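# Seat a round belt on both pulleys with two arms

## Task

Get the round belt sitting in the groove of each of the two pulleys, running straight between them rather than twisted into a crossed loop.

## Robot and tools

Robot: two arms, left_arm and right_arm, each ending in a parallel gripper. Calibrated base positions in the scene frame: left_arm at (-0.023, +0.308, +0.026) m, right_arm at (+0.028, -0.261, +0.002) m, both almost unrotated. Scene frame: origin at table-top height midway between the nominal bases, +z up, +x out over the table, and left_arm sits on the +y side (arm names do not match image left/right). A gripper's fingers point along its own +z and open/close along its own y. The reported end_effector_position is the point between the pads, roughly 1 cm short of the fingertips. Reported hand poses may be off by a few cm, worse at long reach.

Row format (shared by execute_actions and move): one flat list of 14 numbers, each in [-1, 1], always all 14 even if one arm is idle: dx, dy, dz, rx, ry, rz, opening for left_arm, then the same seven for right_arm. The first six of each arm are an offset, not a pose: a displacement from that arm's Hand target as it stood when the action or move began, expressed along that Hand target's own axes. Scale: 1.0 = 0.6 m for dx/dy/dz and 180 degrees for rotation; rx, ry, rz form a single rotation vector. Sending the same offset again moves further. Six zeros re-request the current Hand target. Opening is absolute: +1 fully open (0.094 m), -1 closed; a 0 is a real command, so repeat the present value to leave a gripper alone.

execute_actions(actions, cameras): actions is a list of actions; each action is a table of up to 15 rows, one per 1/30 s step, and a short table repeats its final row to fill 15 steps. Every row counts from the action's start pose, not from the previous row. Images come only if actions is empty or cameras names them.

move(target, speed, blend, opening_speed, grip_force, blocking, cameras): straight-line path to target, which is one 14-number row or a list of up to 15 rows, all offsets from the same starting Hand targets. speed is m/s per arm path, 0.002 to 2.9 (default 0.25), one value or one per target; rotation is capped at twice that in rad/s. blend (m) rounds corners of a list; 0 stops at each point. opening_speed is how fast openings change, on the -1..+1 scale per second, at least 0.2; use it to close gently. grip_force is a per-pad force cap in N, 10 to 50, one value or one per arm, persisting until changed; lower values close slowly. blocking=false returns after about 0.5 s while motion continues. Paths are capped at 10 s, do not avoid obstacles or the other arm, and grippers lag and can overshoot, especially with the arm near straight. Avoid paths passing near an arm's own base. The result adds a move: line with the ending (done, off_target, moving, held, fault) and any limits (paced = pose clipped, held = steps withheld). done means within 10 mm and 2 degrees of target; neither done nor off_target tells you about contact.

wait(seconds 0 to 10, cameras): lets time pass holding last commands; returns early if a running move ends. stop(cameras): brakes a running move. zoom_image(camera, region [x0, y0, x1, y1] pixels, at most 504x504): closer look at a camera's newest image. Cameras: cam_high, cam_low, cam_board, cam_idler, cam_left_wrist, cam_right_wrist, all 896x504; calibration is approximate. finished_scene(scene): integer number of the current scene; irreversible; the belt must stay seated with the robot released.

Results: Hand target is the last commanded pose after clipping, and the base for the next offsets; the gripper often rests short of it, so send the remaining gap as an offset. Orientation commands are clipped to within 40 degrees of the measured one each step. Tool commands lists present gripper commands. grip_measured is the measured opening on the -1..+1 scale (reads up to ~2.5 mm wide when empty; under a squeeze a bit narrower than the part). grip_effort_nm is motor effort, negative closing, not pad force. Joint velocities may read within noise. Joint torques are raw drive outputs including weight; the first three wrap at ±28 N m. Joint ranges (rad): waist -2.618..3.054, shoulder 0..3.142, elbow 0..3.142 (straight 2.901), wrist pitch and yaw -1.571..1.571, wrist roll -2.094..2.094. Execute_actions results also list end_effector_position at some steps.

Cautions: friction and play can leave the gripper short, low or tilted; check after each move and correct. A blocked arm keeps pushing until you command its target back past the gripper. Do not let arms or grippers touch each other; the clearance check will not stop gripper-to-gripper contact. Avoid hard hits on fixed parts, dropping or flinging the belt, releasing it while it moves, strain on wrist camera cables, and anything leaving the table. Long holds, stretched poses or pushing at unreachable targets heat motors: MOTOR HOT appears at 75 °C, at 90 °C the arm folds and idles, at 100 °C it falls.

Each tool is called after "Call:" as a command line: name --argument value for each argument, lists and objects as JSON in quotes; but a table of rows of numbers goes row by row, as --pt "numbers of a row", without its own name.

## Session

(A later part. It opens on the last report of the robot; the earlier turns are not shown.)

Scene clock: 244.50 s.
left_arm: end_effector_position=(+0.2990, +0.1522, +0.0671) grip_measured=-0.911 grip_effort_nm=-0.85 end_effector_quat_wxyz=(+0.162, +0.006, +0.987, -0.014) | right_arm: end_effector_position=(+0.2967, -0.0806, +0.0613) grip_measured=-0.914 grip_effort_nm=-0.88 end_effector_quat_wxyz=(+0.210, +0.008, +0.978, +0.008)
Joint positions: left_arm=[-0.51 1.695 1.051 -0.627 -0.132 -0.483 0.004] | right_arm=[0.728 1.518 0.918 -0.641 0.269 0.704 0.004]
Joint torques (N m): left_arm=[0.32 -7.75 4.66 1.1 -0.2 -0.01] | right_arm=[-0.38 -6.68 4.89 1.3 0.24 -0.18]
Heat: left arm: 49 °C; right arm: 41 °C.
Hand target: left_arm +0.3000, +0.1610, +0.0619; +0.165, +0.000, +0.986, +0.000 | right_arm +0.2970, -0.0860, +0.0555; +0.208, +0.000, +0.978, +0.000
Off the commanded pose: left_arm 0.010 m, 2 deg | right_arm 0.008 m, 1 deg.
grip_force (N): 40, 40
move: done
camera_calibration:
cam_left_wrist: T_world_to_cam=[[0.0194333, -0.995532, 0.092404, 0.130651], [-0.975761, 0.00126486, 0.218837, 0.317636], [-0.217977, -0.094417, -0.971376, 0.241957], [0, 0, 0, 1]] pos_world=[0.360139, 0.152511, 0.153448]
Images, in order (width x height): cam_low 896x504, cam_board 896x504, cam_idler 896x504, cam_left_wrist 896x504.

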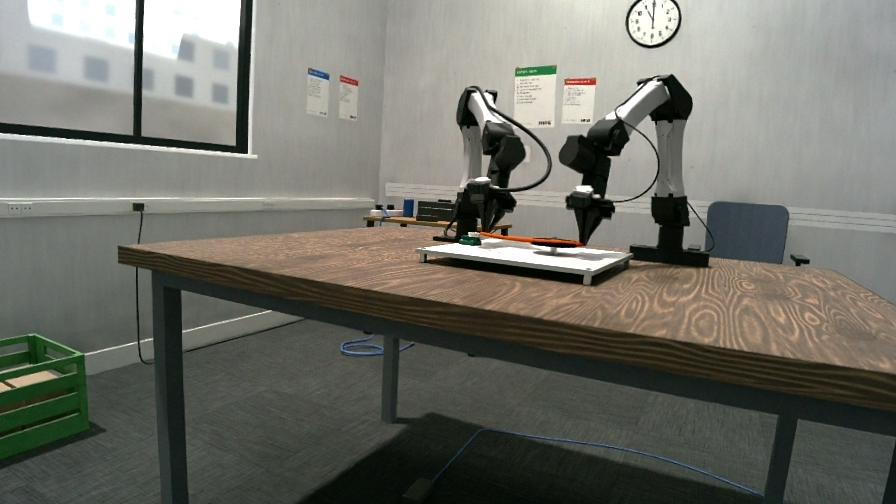

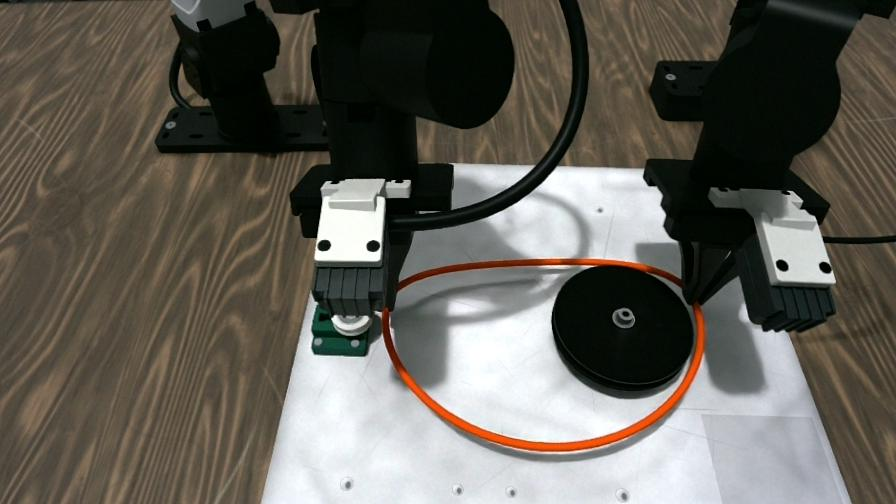

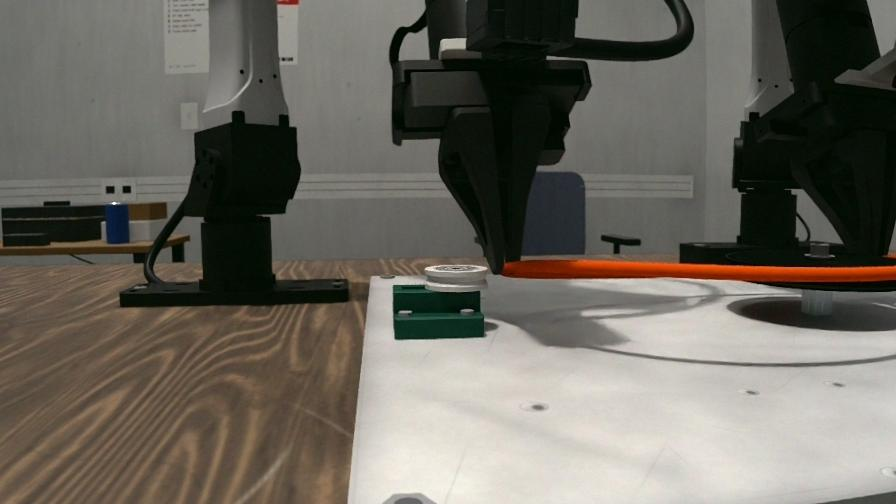

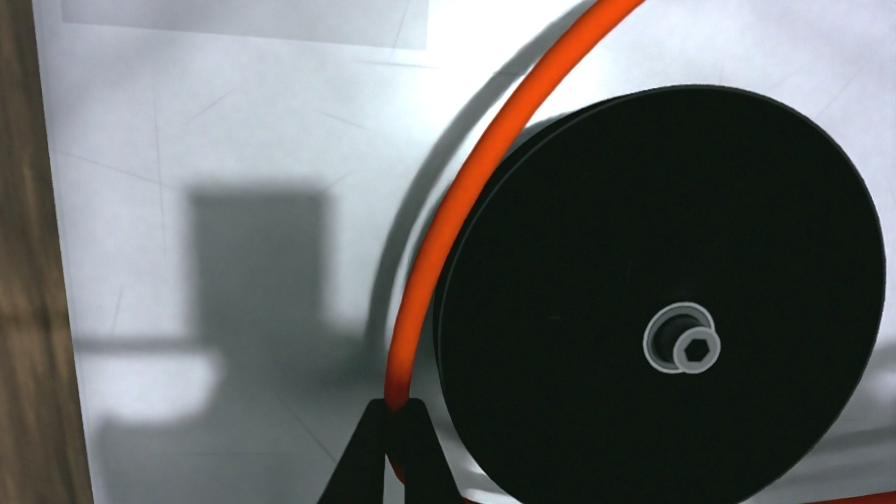

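Call:
move --pt "0 0 0 0 0.02 0 -1 0 0 0 0 0.02 0 -1" --speed 0.06 --cameras '["cam_low","cam_idler","cam_board","cam_left_wrist"]'

Call:
zoom_image --camera "cam_idler" --region '[520, 180, 896, 340]'

Call:
zoom_image --camera "cam_low" --region '[450, 210, 630, 270]'

Scene clock: 255.80 s.
left_arm: end_effector_position=(+0.3024, +0.1524, +0.0658) grip_measured=-0.911 grip_effort_nm=-0.85 end_effector_quat_wxyz=(+0.154, +0.001, +0.988, -0.018) | right_arm: end_effector_position=(+0.2982, -0.0800, +0.0566) grip_measured=-0.914 grip_effort_nm=-0.87 end_effector_quat_wxyz=(+0.194, +0.009, +0.981, +0.016)
Joint positions: left_arm=[-0.496 1.715 1.074 -0.641 -0.115 -0.483 0.004] | right_arm=[0.705 1.538 0.927 -0.641 0.229 0.694 0.004]
Joint torques (N m): left_arm=[0.49 -6.34 8.08 0.36 -0.05 0.03] | right_arm=[-0.55 -5.6 8.57 0.63 0.14 -0.19]
Heat: left arm: 48 °C; right arm: 40 °C.
Hand target: left_arm +0.3000, +0.1610, +0.0619; +0.134, +0.000, +0.991, +0.000 | right_arm +0.2970, -0.0860, +0.0554; +0.177, +0.000, +0.984, +0.000
Off the commanded pose: left_arm 0.010 m, 3 deg | right_arm 0.006 m, 3 deg.
grip_force (N): 40, 40
move: off_target (left_arm, right_arm)
camera_calibration:
cam_left_wrist: T_world_to_cam=[[0.0295685, -0.994492, 0.100553, 0.127267], [-0.971748, -0.00503381, 0.235966, 0.31982], [-0.23416, -0.104689, -0.966545, 0.247689], [0, 0, 0, 1]] pos_world=[0.36502, 0.154106, 0.151139]
Images, in order (width x height): cam_low 896x504, cam_board 896x504, cam_idler 896x504, cam_left_wrist 896x504.

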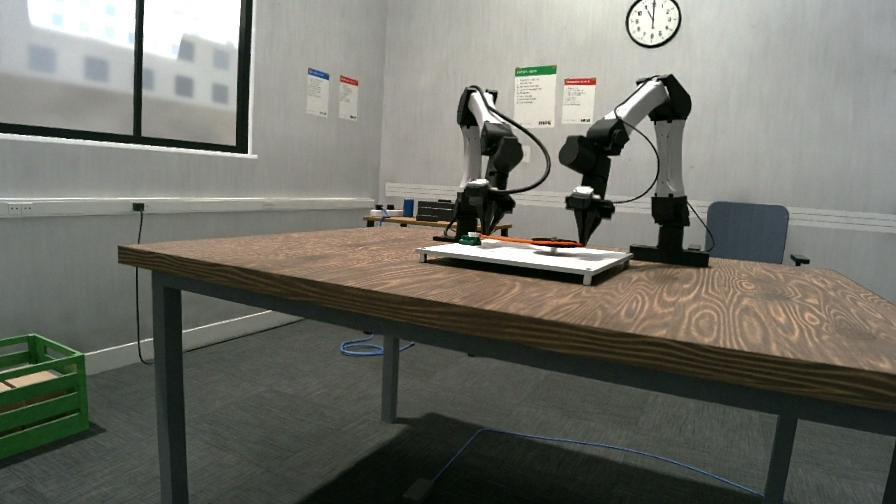

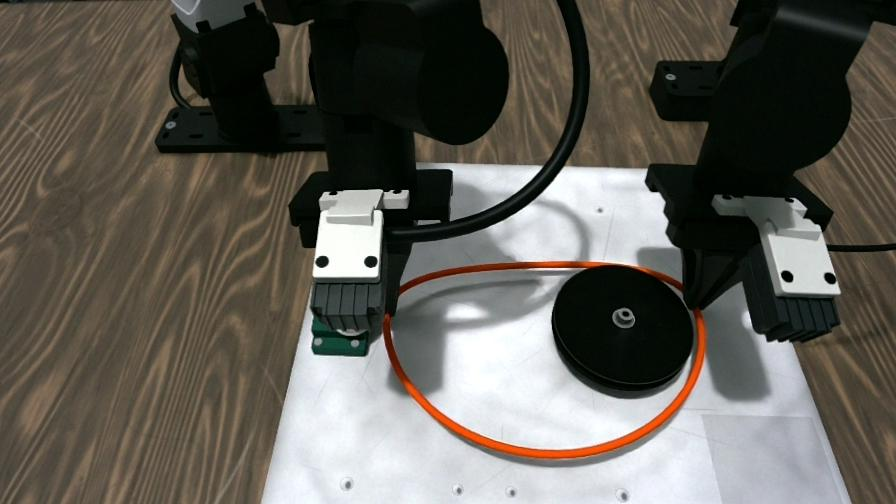

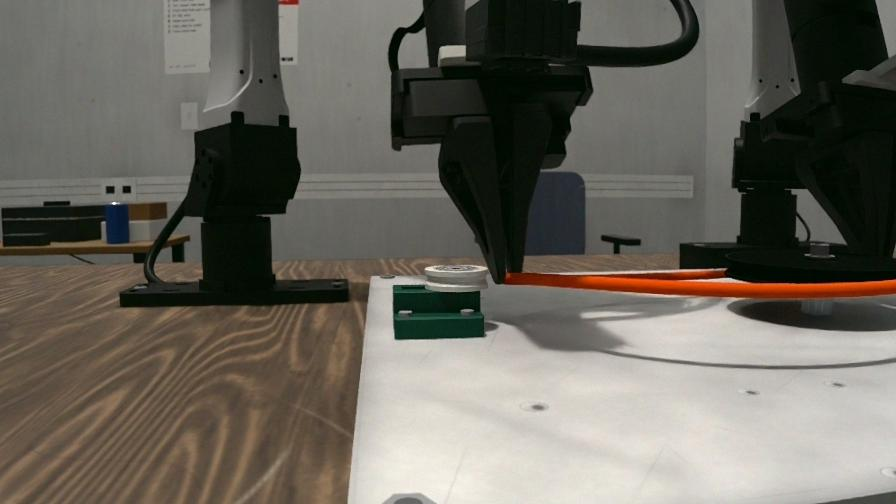

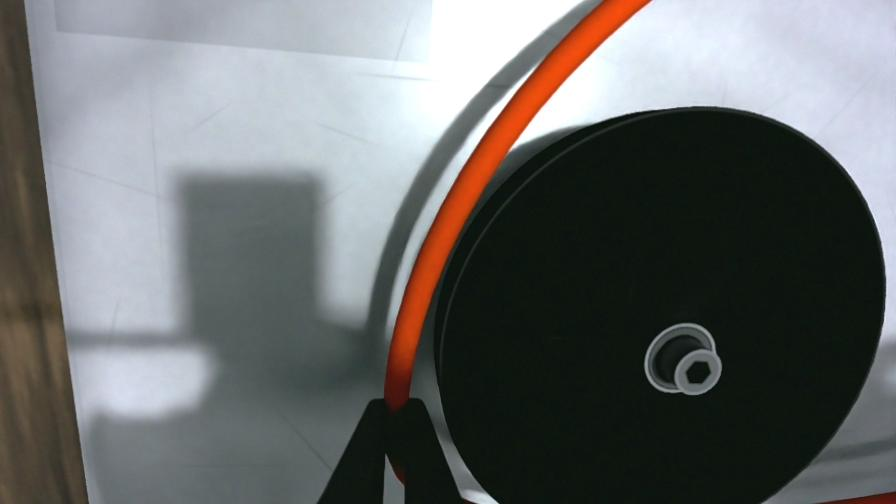

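Scaled by 1.340 from the camera's 896x504 image, which has a finer 1280x720 frame.

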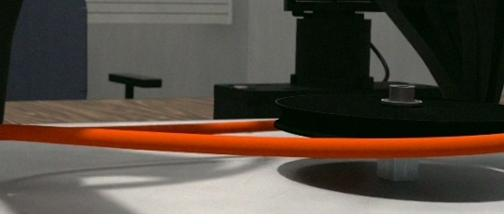

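Scaled by 2.800 from the camera's 896x504 image, which has a finer 1280x720 frame.

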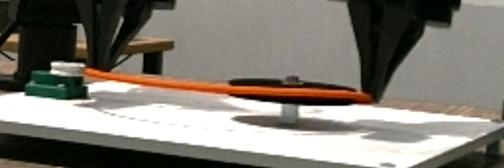

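Call:
move --pt "-0.0018 0 -0.0064 0 0 0 -1 -0.0035 0 -0.0094 0 0 0 -1" --speed 0.05 --cameras '["cam_low","cam_idler","cam_left_wrist"]'

Call:
zoom_image --camera "cam_idler" --region '[520, 180, 896, 340]'

Scene clock: 272.77 s.
left_arm: end_effector_position=(+0.3021, +0.1526, +0.0678) grip_measured=-0.911 grip_effort_nm=-0.85 end_effector_quat_wxyz=(+0.151, +0.001, +0.988, -0.017) | right_arm: end_effector_position=(+0.2997, -0.0788, +0.0606) grip_measured=-0.914 grip_effort_nm=-0.88 end_effector_quat_wxyz=(+0.194, +0.009, +0.981, +0.017)
Joint positions: left_arm=[-0.496 1.715 1.084 -0.656 -0.115 -0.483 0.004] | right_arm=[0.705 1.538 0.943 -0.654 0.229 0.692 0.004]
Joint torques (N m): left_arm=[0.55 -6.56 7.97 0.37 -0.02 0.11] | right_arm=[-0.54 -6.49 8.69 0.53 0.14 -0.18]
Heat: left arm: 44 °C; right arm: 39 °C.
Hand target: left_arm +0.3000, +0.1610, +0.0659; +0.134, +0.000, +0.991, +0.000 | right_arm +0.2970, -0.0859, +0.0615; +0.177, +0.000, +0.984, +0.000
Off the commanded pose: left_arm 0.009 m, 3 deg | right_arm 0.008 m, 3 deg.
grip_force (N): 40, 40
move: off_target (left_arm, right_arm)
camera_calibration:
cam_left_wrist: T_world_to_cam=[[0.0300493, -0.994748, 0.0978409, 0.12728], [-0.970613, -0.0056576, 0.240578, 0.31861], [-0.238761, -0.102195, -0.965686, 0.250438], [0, 0, 0, 1]] pos_world=[0.365217, 0.154008, 0.15274]
Images, in order (width x height): cam_low 896x504, cam_idler 896x504, cam_left_wrist 896x504.

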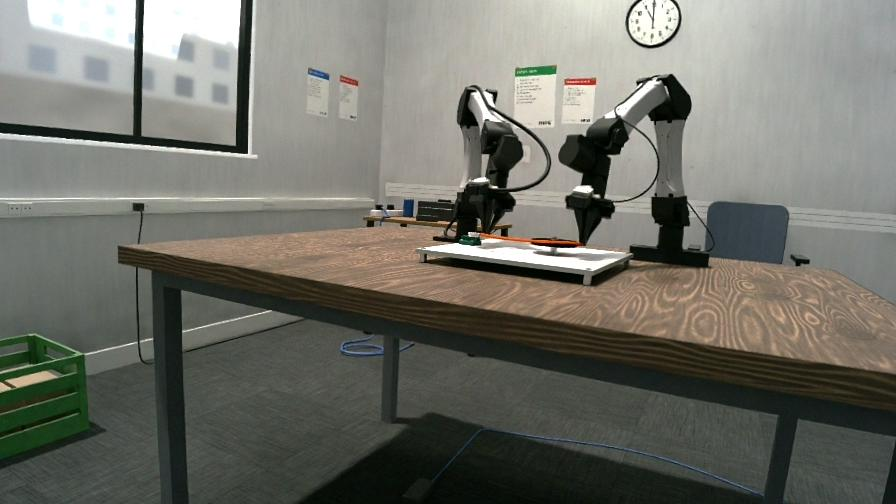

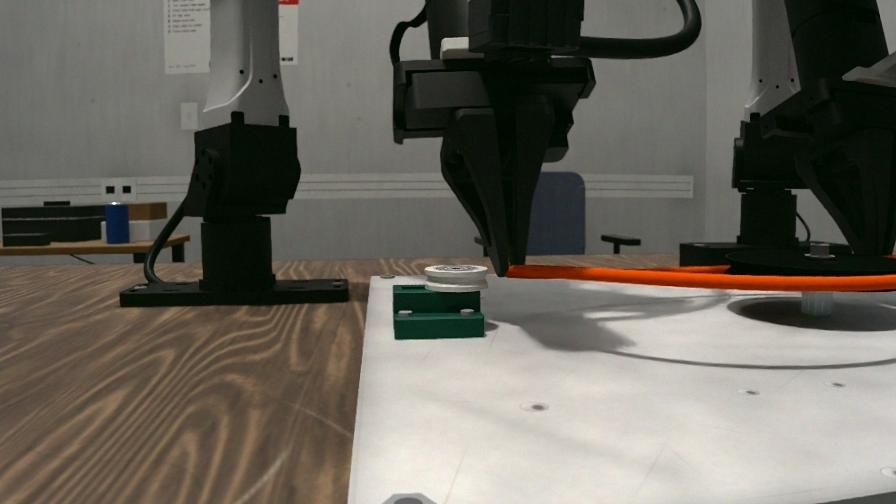

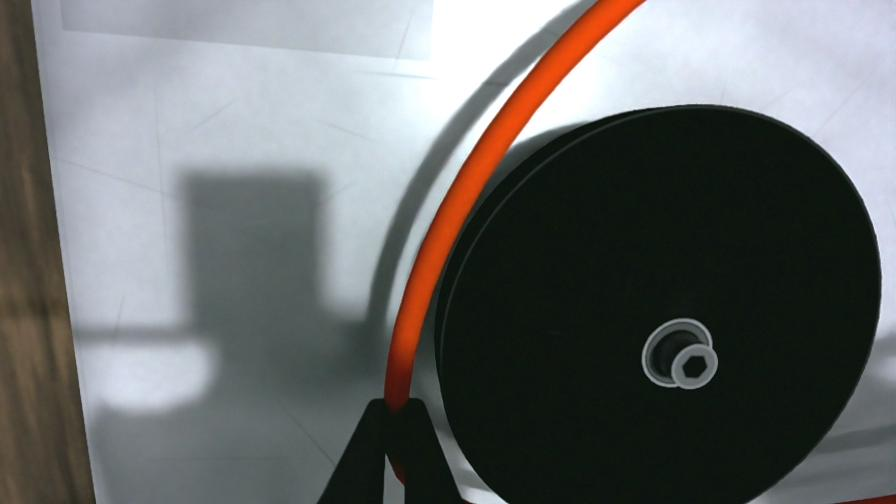

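Scaled by 1.340 from the camera's 896x504 image, which has a finer 1280x720 frame.

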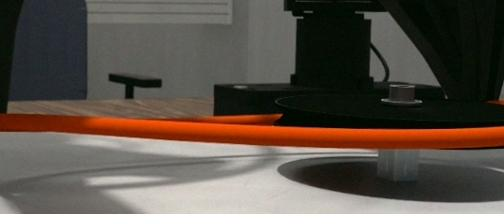

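Call:
move --pt "0 0 0 0 0 0 -1 -0.0064 -0.0433 -0.0172 0 0 0 -1" --speed 0.06 --cameras '["cam_low","cam_idler","cam_left_wrist","cam_right_wrist","cam_board"]'

Call:
zoom_image --camera "cam_idler" --region '[520, 180, 896, 340]'

Call:
zoom_image --camera "cam_low" --region '[450, 210, 630, 270]'

Scene clock: 298.37 s.
left_arm: end_effector_position=(+0.3023, +0.1491, +0.0691) grip_measured=-0.911 grip_effort_nm=-0.85 end_effector_quat_wxyz=(+0.150, +0.002, +0.988, -0.025) | right_arm: end_effector_position=(+0.3064, -0.0930, +0.0718) grip_measured=-0.914 grip_effort_nm=-0.88 end_effector_quat_wxyz=(+0.194, +0.007, +0.981, +0.030)
Joint positions: left_arm=[-0.496 1.715 1.089 -0.656 -0.098 -0.483 0.004] | right_arm=[0.635 1.491 0.943 -0.671 0.184 0.622 0.004]
Joint torques (N m): left_arm=[0.7 -6.75 7.86 0.38 -0.23 0.06] | right_arm=[-1.05 -9.03 6.5 0.43 0.35 -0.22]
Heat: left arm: 41 °C; right arm: 39 °C.
Hand target: left_arm +0.3001, +0.1610, +0.0659; +0.134, +0.000, +0.991, +0.000 | right_arm +0.2970, -0.1119, +0.0725; +0.177, +0.000, +0.984, +0.000
Off the commanded pose: left_arm 0.012 m, 3 deg | right_arm 0.021 m, 4 deg.
grip_force (N): 40, 40
move: off_target (left_arm, right_arm)
camera_calibration:
cam_left_wrist: T_world_to_cam=[[0.0255919, -0.9931, 0.114446, 0.123685], [-0.969864, 0.00308251, 0.243626, 0.316754], [-0.242298, -0.117232, -0.963093, 0.254546], [0, 0, 0, 1]] pos_world=[0.365719, 0.151696, 0.153827]
cam_right_wrist: T_world_to_cam=[[0.0233067, -0.999726, 0.00224415, -0.109007], [-0.982886, -0.0225037, 0.182834, 0.321372], [-0.182733, -0.00646698, -0.983141, 0.231333], [0, 0, 0, 1]] pos_world=[0.360685, -0.100249, 0.16892]
Images, in order (width x height): cam_low 896x504, cam_board 896x504, cam_idler 896x504, cam_left_wrist 896x504, cam_right_wrist 896x504.

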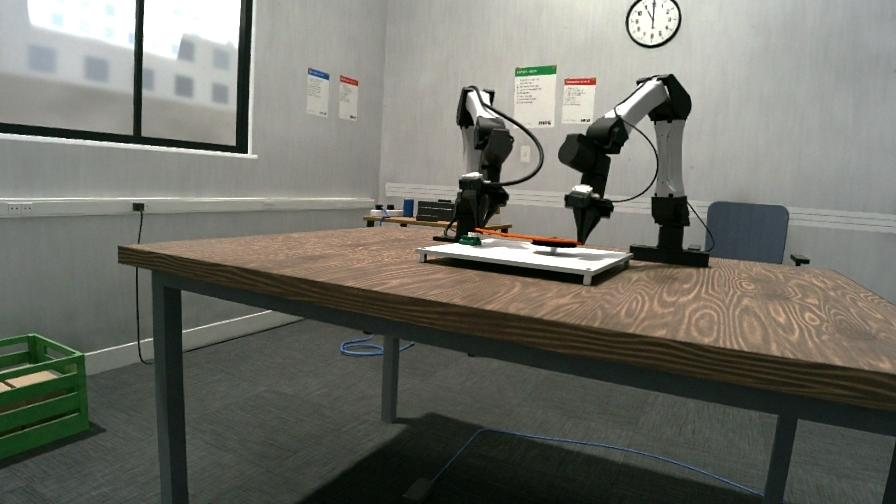

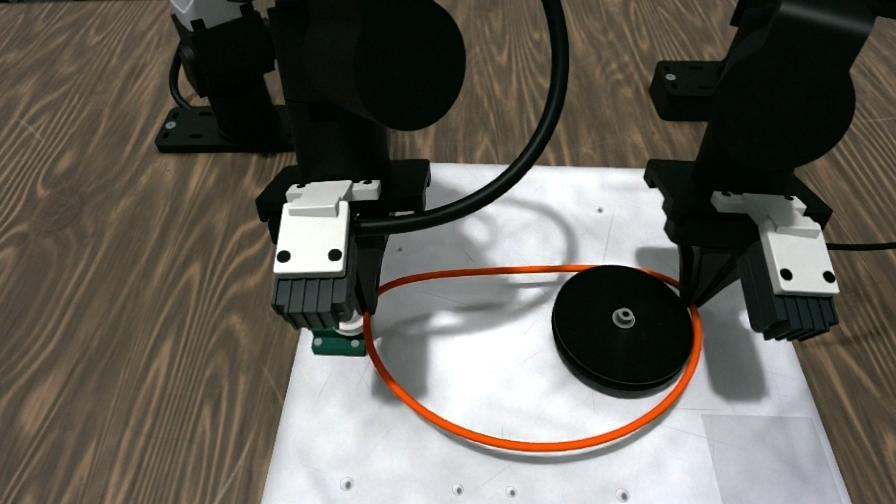

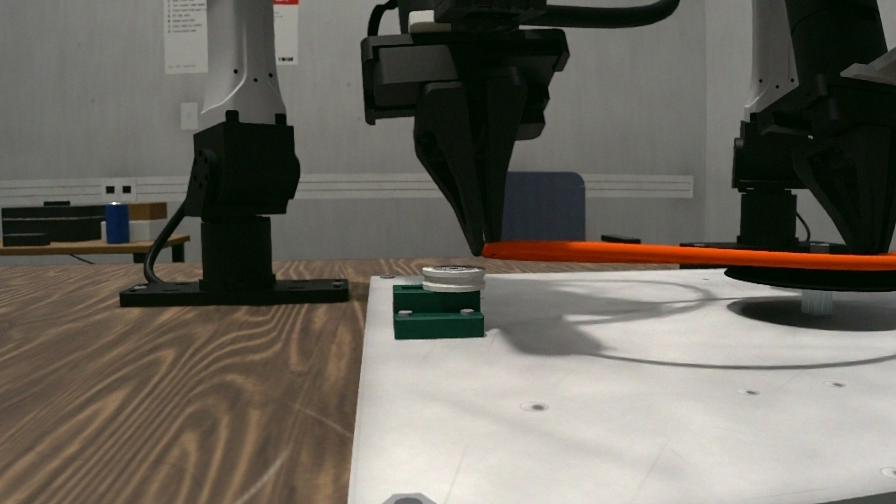

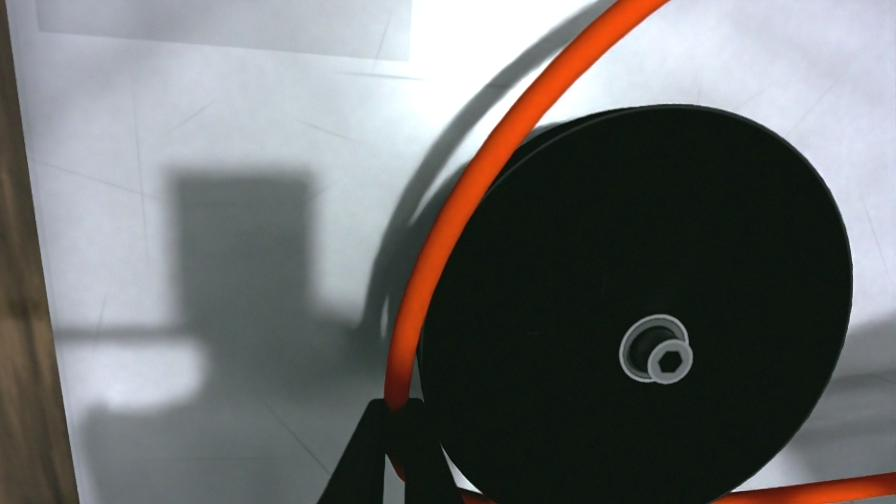

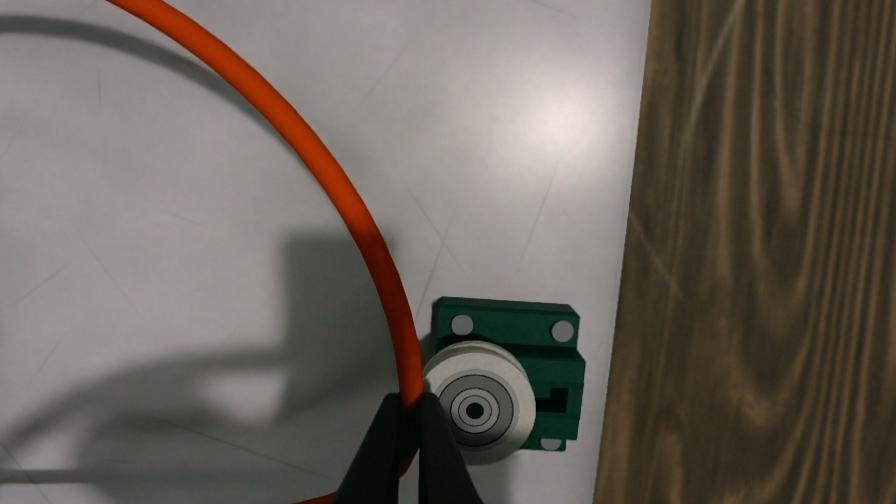

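Scaled by 1.340 from the camera's 896x504 image, which has a finer 1280x720 frame.

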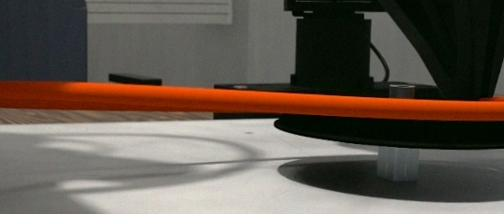

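Scaled by 2.800 from the camera's 896x504 image, which has a finer 1280x720 frame.

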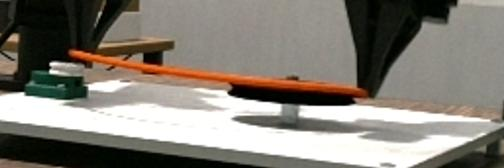

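Call:
move --pt "0 0 0 0 0 0 -1 0 0.0467 0 0 0 0 -1" --pt "0 0 0 0 0 0 -1 0.0075 0.0467 0.02 0 0 0 -1" --speed 0.06 --cameras '["cam_low","cam_idler","cam_left_wrist","cam_right_wrist"]'

Call:
zoom_image --camera "cam_idler" --region '[520, 180, 896, 340]'

Call:
zoom_image --camera "cam_low" --region '[450, 210, 630, 270]'

Scene clock: 314.20 s.
left_arm: end_effector_position=(+0.3014, +0.1497, +0.0688) grip_measured=-0.911 grip_effort_nm=-0.85 end_effector_quat_wxyz=(+0.148, +0.002, +0.989, -0.024) | right_arm: end_effector_position=(+0.2963, -0.0764, +0.0658) grip_measured=-0.914 grip_effort_nm=-0.87 end_effector_quat_wxyz=(+0.174, -0.005, +0.984, +0.024)
Joint positions: left_arm=[-0.496 1.715 1.089 -0.661 -0.098 -0.483 0.004] | right_arm=[0.694 1.539 0.978 -0.707 0.184 0.663 0.004]
Joint torques (N m): left_arm=[0.64 -6.67 7.72 0.38 -0.18 0.06] | right_arm=[0.79 -5.79 5.85 1.07 0.6 0.18]
Heat: left arm: 42 °C; right arm: 38 °C.
Hand target: left_arm +0.3001, +0.1610, +0.0659; +0.134, +0.000, +0.991, +0.000 | right_arm +0.2970, -0.0839, +0.0597; +0.177, +0.000, +0.984, +0.000
Off the commanded pose: left_arm 0.012 m, 3 deg | right_arm 0.010 m, 3 deg.
grip_force (N): 40, 40
move: off_target (left_arm, right_arm)
camera_calibration:
cam_left_wrist: T_world_to_cam=[[0.0261289, -0.993348, 0.112149, 0.124251], [-0.968872, 0.0024635, 0.247551, 0.31542], [-0.246181, -0.115126, -0.962362, 0.25494], [0, 0, 0, 1]] pos_world=[0.365116, 0.151998, 0.153328]
cam_right_wrist: T_world_to_cam=[[0.0445556, -0.998887, 0.0154583, -0.0992875], [-0.974259, -0.0400239, 0.221849, 0.306473], [-0.220984, -0.024945, -0.974958, 0.233073], [0, 0, 0, 1]] pos_world=[0.354513, -0.0810968, 0.160781]
Images, in order (width x height): cam_low 896x504, cam_idler 896x504, cam_left_wrist 896x504, cam_right_wrist 896x504.

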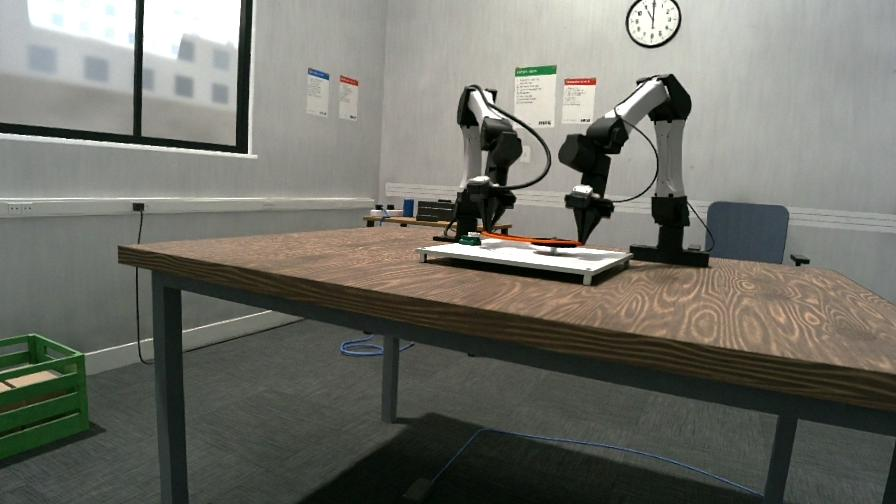

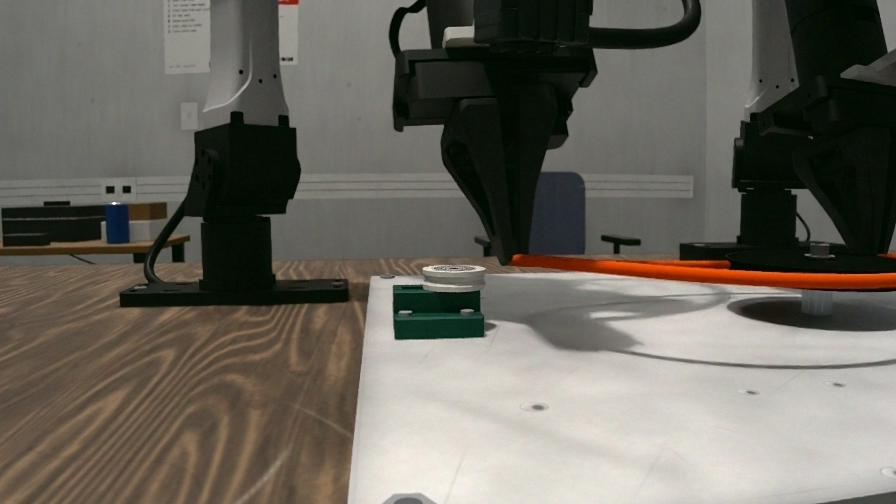

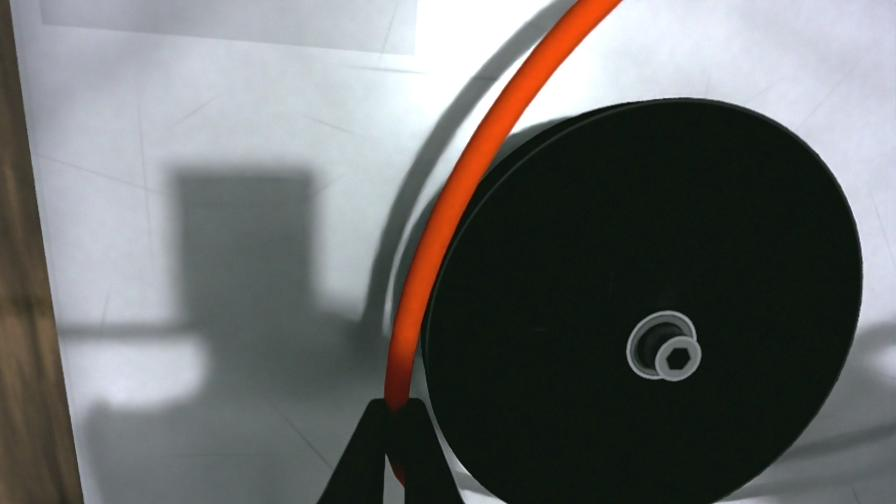

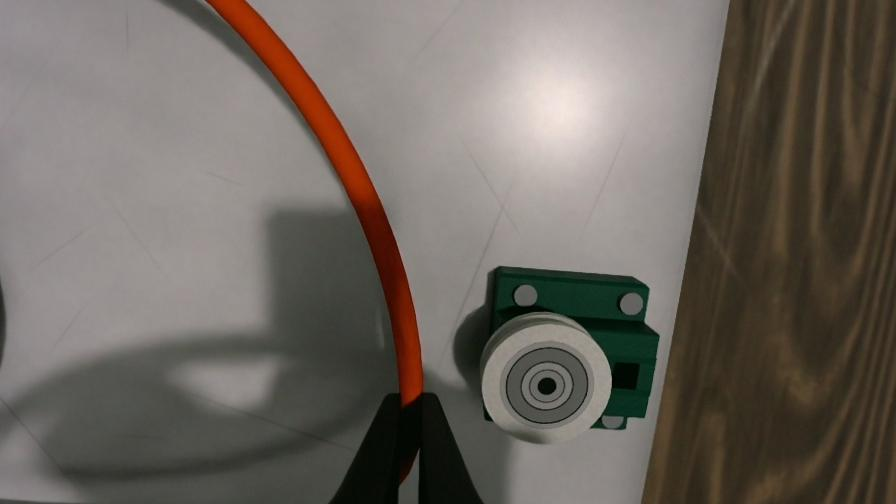

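Scaled by 1.340 from the camera's 896x504 image, which has a finer 1280x720 frame.

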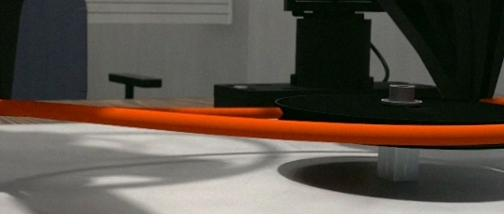

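Scaled by 2.800 from the camera's 896x504 image, which has a finer 1280x720 frame.

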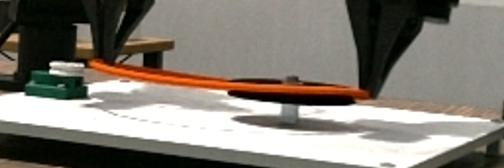

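Call:
move --pt "0 0.0085 0 0 0 0 -1 0 0 0 0 0 0 -1" --pt "0 0.0085 0 0 0 0 -0.8 0 0 0 0 0 0 -1" --speed 0.05 --opening_speed 0.3 --cameras '["cam_idler","cam_left_wrist"]'

Call:
zoom_image --camera "cam_idler" --region '[520, 180, 896, 340]'

Scene clock: 328.77 s.
left_arm: end_effector_position=(+0.3038, +0.1546, +0.0688) grip_measured=-0.802 grip_effort_nm=0.07 end_effector_quat_wxyz=(+0.148, -0.005, +0.989, -0.023) | right_arm: end_effector_position=(+0.2963, -0.0764, +0.0658) grip_measured=-0.914 grip_effort_nm=-0.87 end_effector_quat_wxyz=(+0.174, -0.004, +0.984, +0.024)
Joint positions: left_arm=[-0.481 1.715 1.089 -0.661 -0.098 -0.483 0.009] | right_arm=[0.694 1.539 0.978 -0.707 0.184 0.665 0.004]
Joint torques (N m): left_arm=[0.64 -7.56 6.83 0.46 -0.14 0.23] | right_arm=[0.79 -5.79 5.85 1.07 0.59 0.18]
Heat: left arm: 42 °C; right arm: 38 °C.
Hand target: left_arm +0.3001, +0.1661, +0.0659; +0.134, +0.000, +0.991, +0.000 | right_arm +0.2970, -0.0839, +0.0597; +0.177, +0.000, +0.984, +0.000
Off the commanded pose: left_arm 0.012 m, 3 deg | right_arm 0.010 m, 3 deg.
grip_force (N): 40, 40
move: off_target (left_arm, right_arm); target 2's new opening was sent with left_arm's hand 0.012 m and 3 deg from that target
camera_calibration:
cam_left_wrist: T_world_to_cam=[[0.0412433, -0.992844, 0.112074, 0.124532], [-0.968801, -0.0123022, 0.247536, 0.319931], [-0.244386, -0.118786, -0.962375, 0.256116], [0, 0, 0, 1]] pos_world=[0.367404, 0.157999, 0.153328]
Images, in order (width x height): cam_idler 896x504, cam_left_wrist 896x504.

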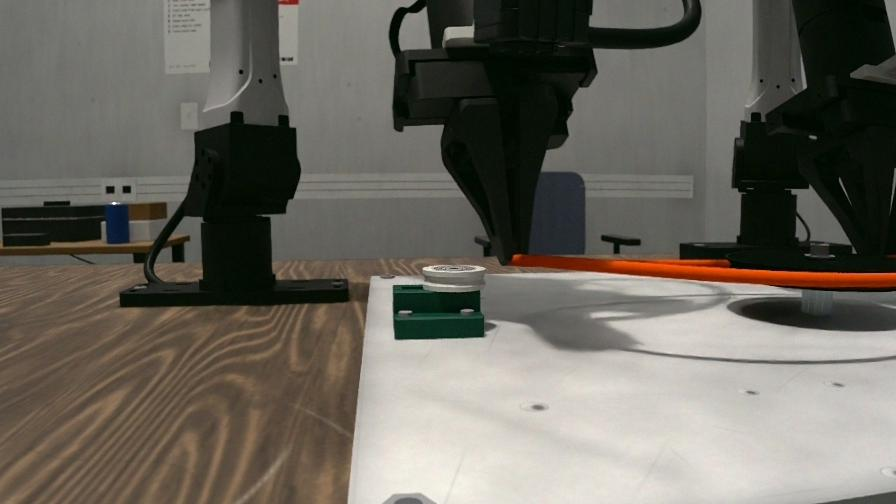

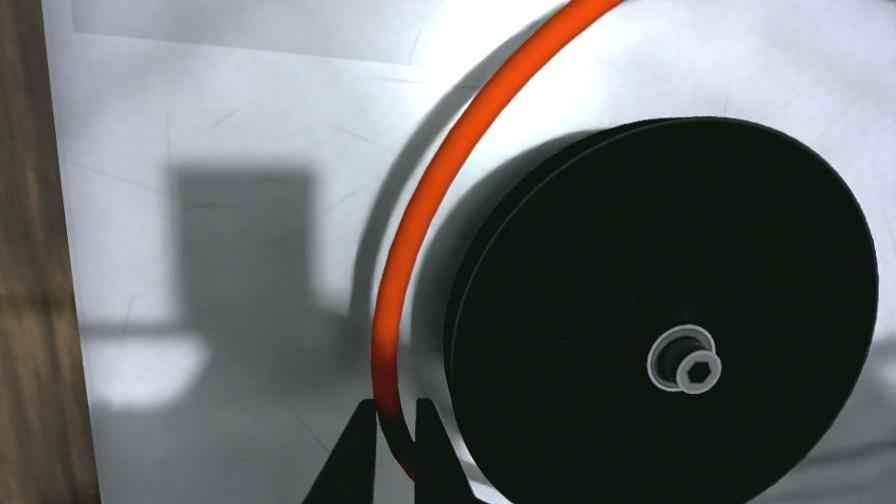

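Scaled by 1.340 from the camera's 896x504 image, which has a finer 1280x720 frame.

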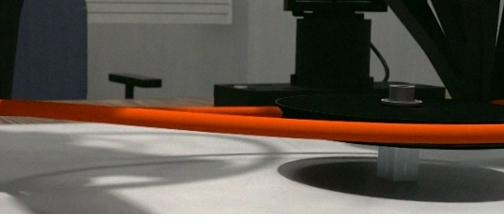

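Call:
move --pt "-0.0155 0.004 -0.0563 0 0 0 -0.8 0 0 0 0 0 0 -1" --speed 0.05 --cameras '["cam_idler","cam_left_wrist","cam_low"]'

Call:
zoom_image --camera "cam_idler" --region '[520, 180, 896, 340]'

Call:
zoom_image --camera "cam_low" --region '[450, 210, 630, 270]'

Scene clock: 335.83 s.
left_arm: end_effector_position=(+0.2983, +0.1600, +0.0860) grip_measured=-0.801 grip_effort_nm=0.06 end_effector_quat_wxyz=(+0.126, -0.006, +0.992, -0.011) | right_arm: end_effector_position=(+0.2963, -0.0764, +0.0658) grip_measured=-0.914 grip_effort_nm=-0.87 end_effector_quat_wxyz=(+0.174, -0.004, +0.984, +0.024)
Joint positions: left_arm=[-0.475 1.706 1.165 -0.796 -0.098 -0.482 0.009] | right_arm=[0.694 1.539 0.978 -0.707 0.184 0.665 0.004]
Joint torques (N m): left_arm=[0.57 -10.78 8.27 0.32 -0.2 0.29] | right_arm=[0.79 -5.79 5.85 1.07 0.6 0.18]
Heat: left arm: 42 °C; right arm: 38 °C.
Hand target: left_arm +0.3000, +0.1684, +0.1009; +0.134, +0.000, +0.991, +0.000 | right_arm +0.2970, -0.0839, +0.0597; +0.177, +0.000, +0.984, +0.000
Off the commanded pose: left_arm 0.017 m, 2 deg | right_arm 0.010 m, 3 deg.
grip_force (N): 40, 40
move: off_target (left_arm, right_arm)
camera_calibration:
cam_left_wrist: T_world_to_cam=[[0.0502309, -0.99499, 0.086443, 0.127938], [-0.956763, -0.0231108, 0.289949, 0.304959], [-0.286498, -0.0972699, -0.95313, 0.280365], [0, 0, 0, 1]] pos_world=[0.365671, 0.161616, 0.167743]
Images, in order (width x height): cam_low 896x504, cam_idler 896x504, cam_left_wrist 896x504.

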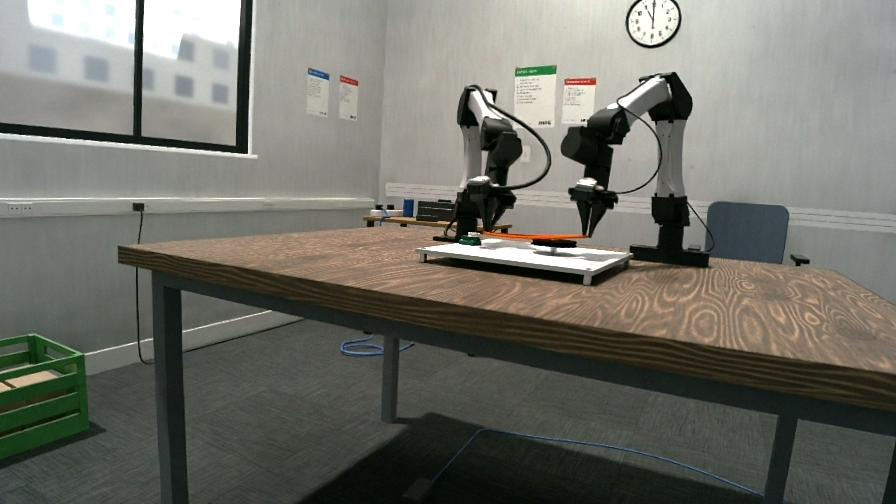

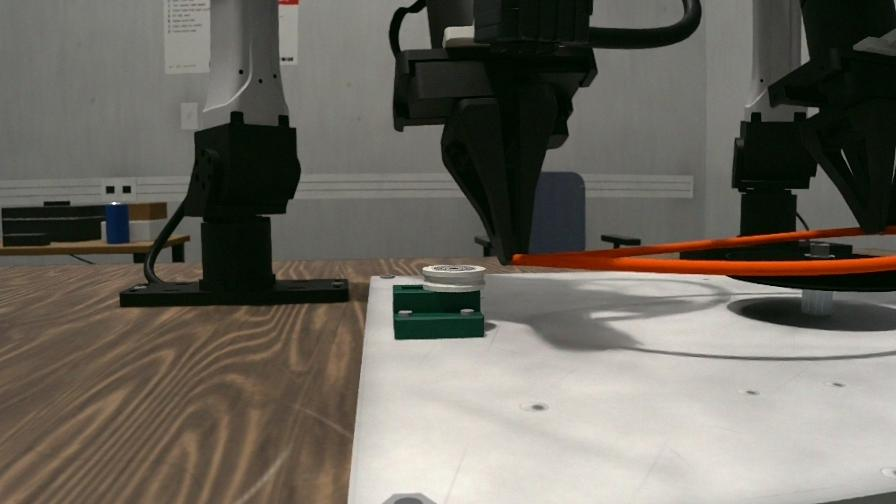

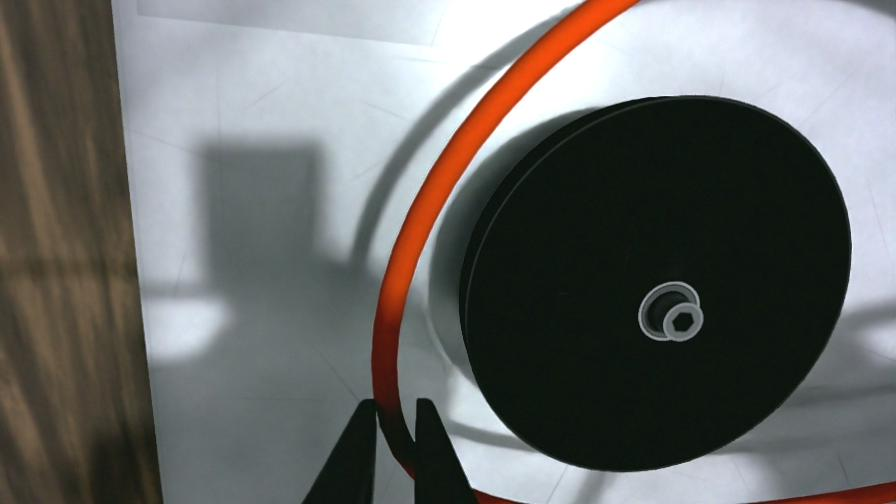

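Scaled by 1.340 from the camera's 896x504 image, which has a finer 1280x720 frame.

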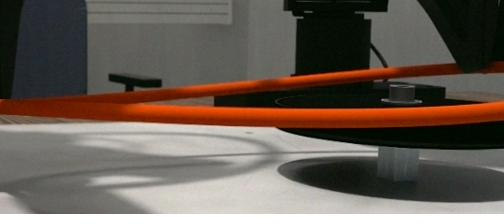

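Scaled by 2.800 from the camera's 896x504 image, which has a finer 1280x720 frame.

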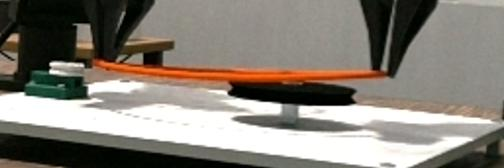

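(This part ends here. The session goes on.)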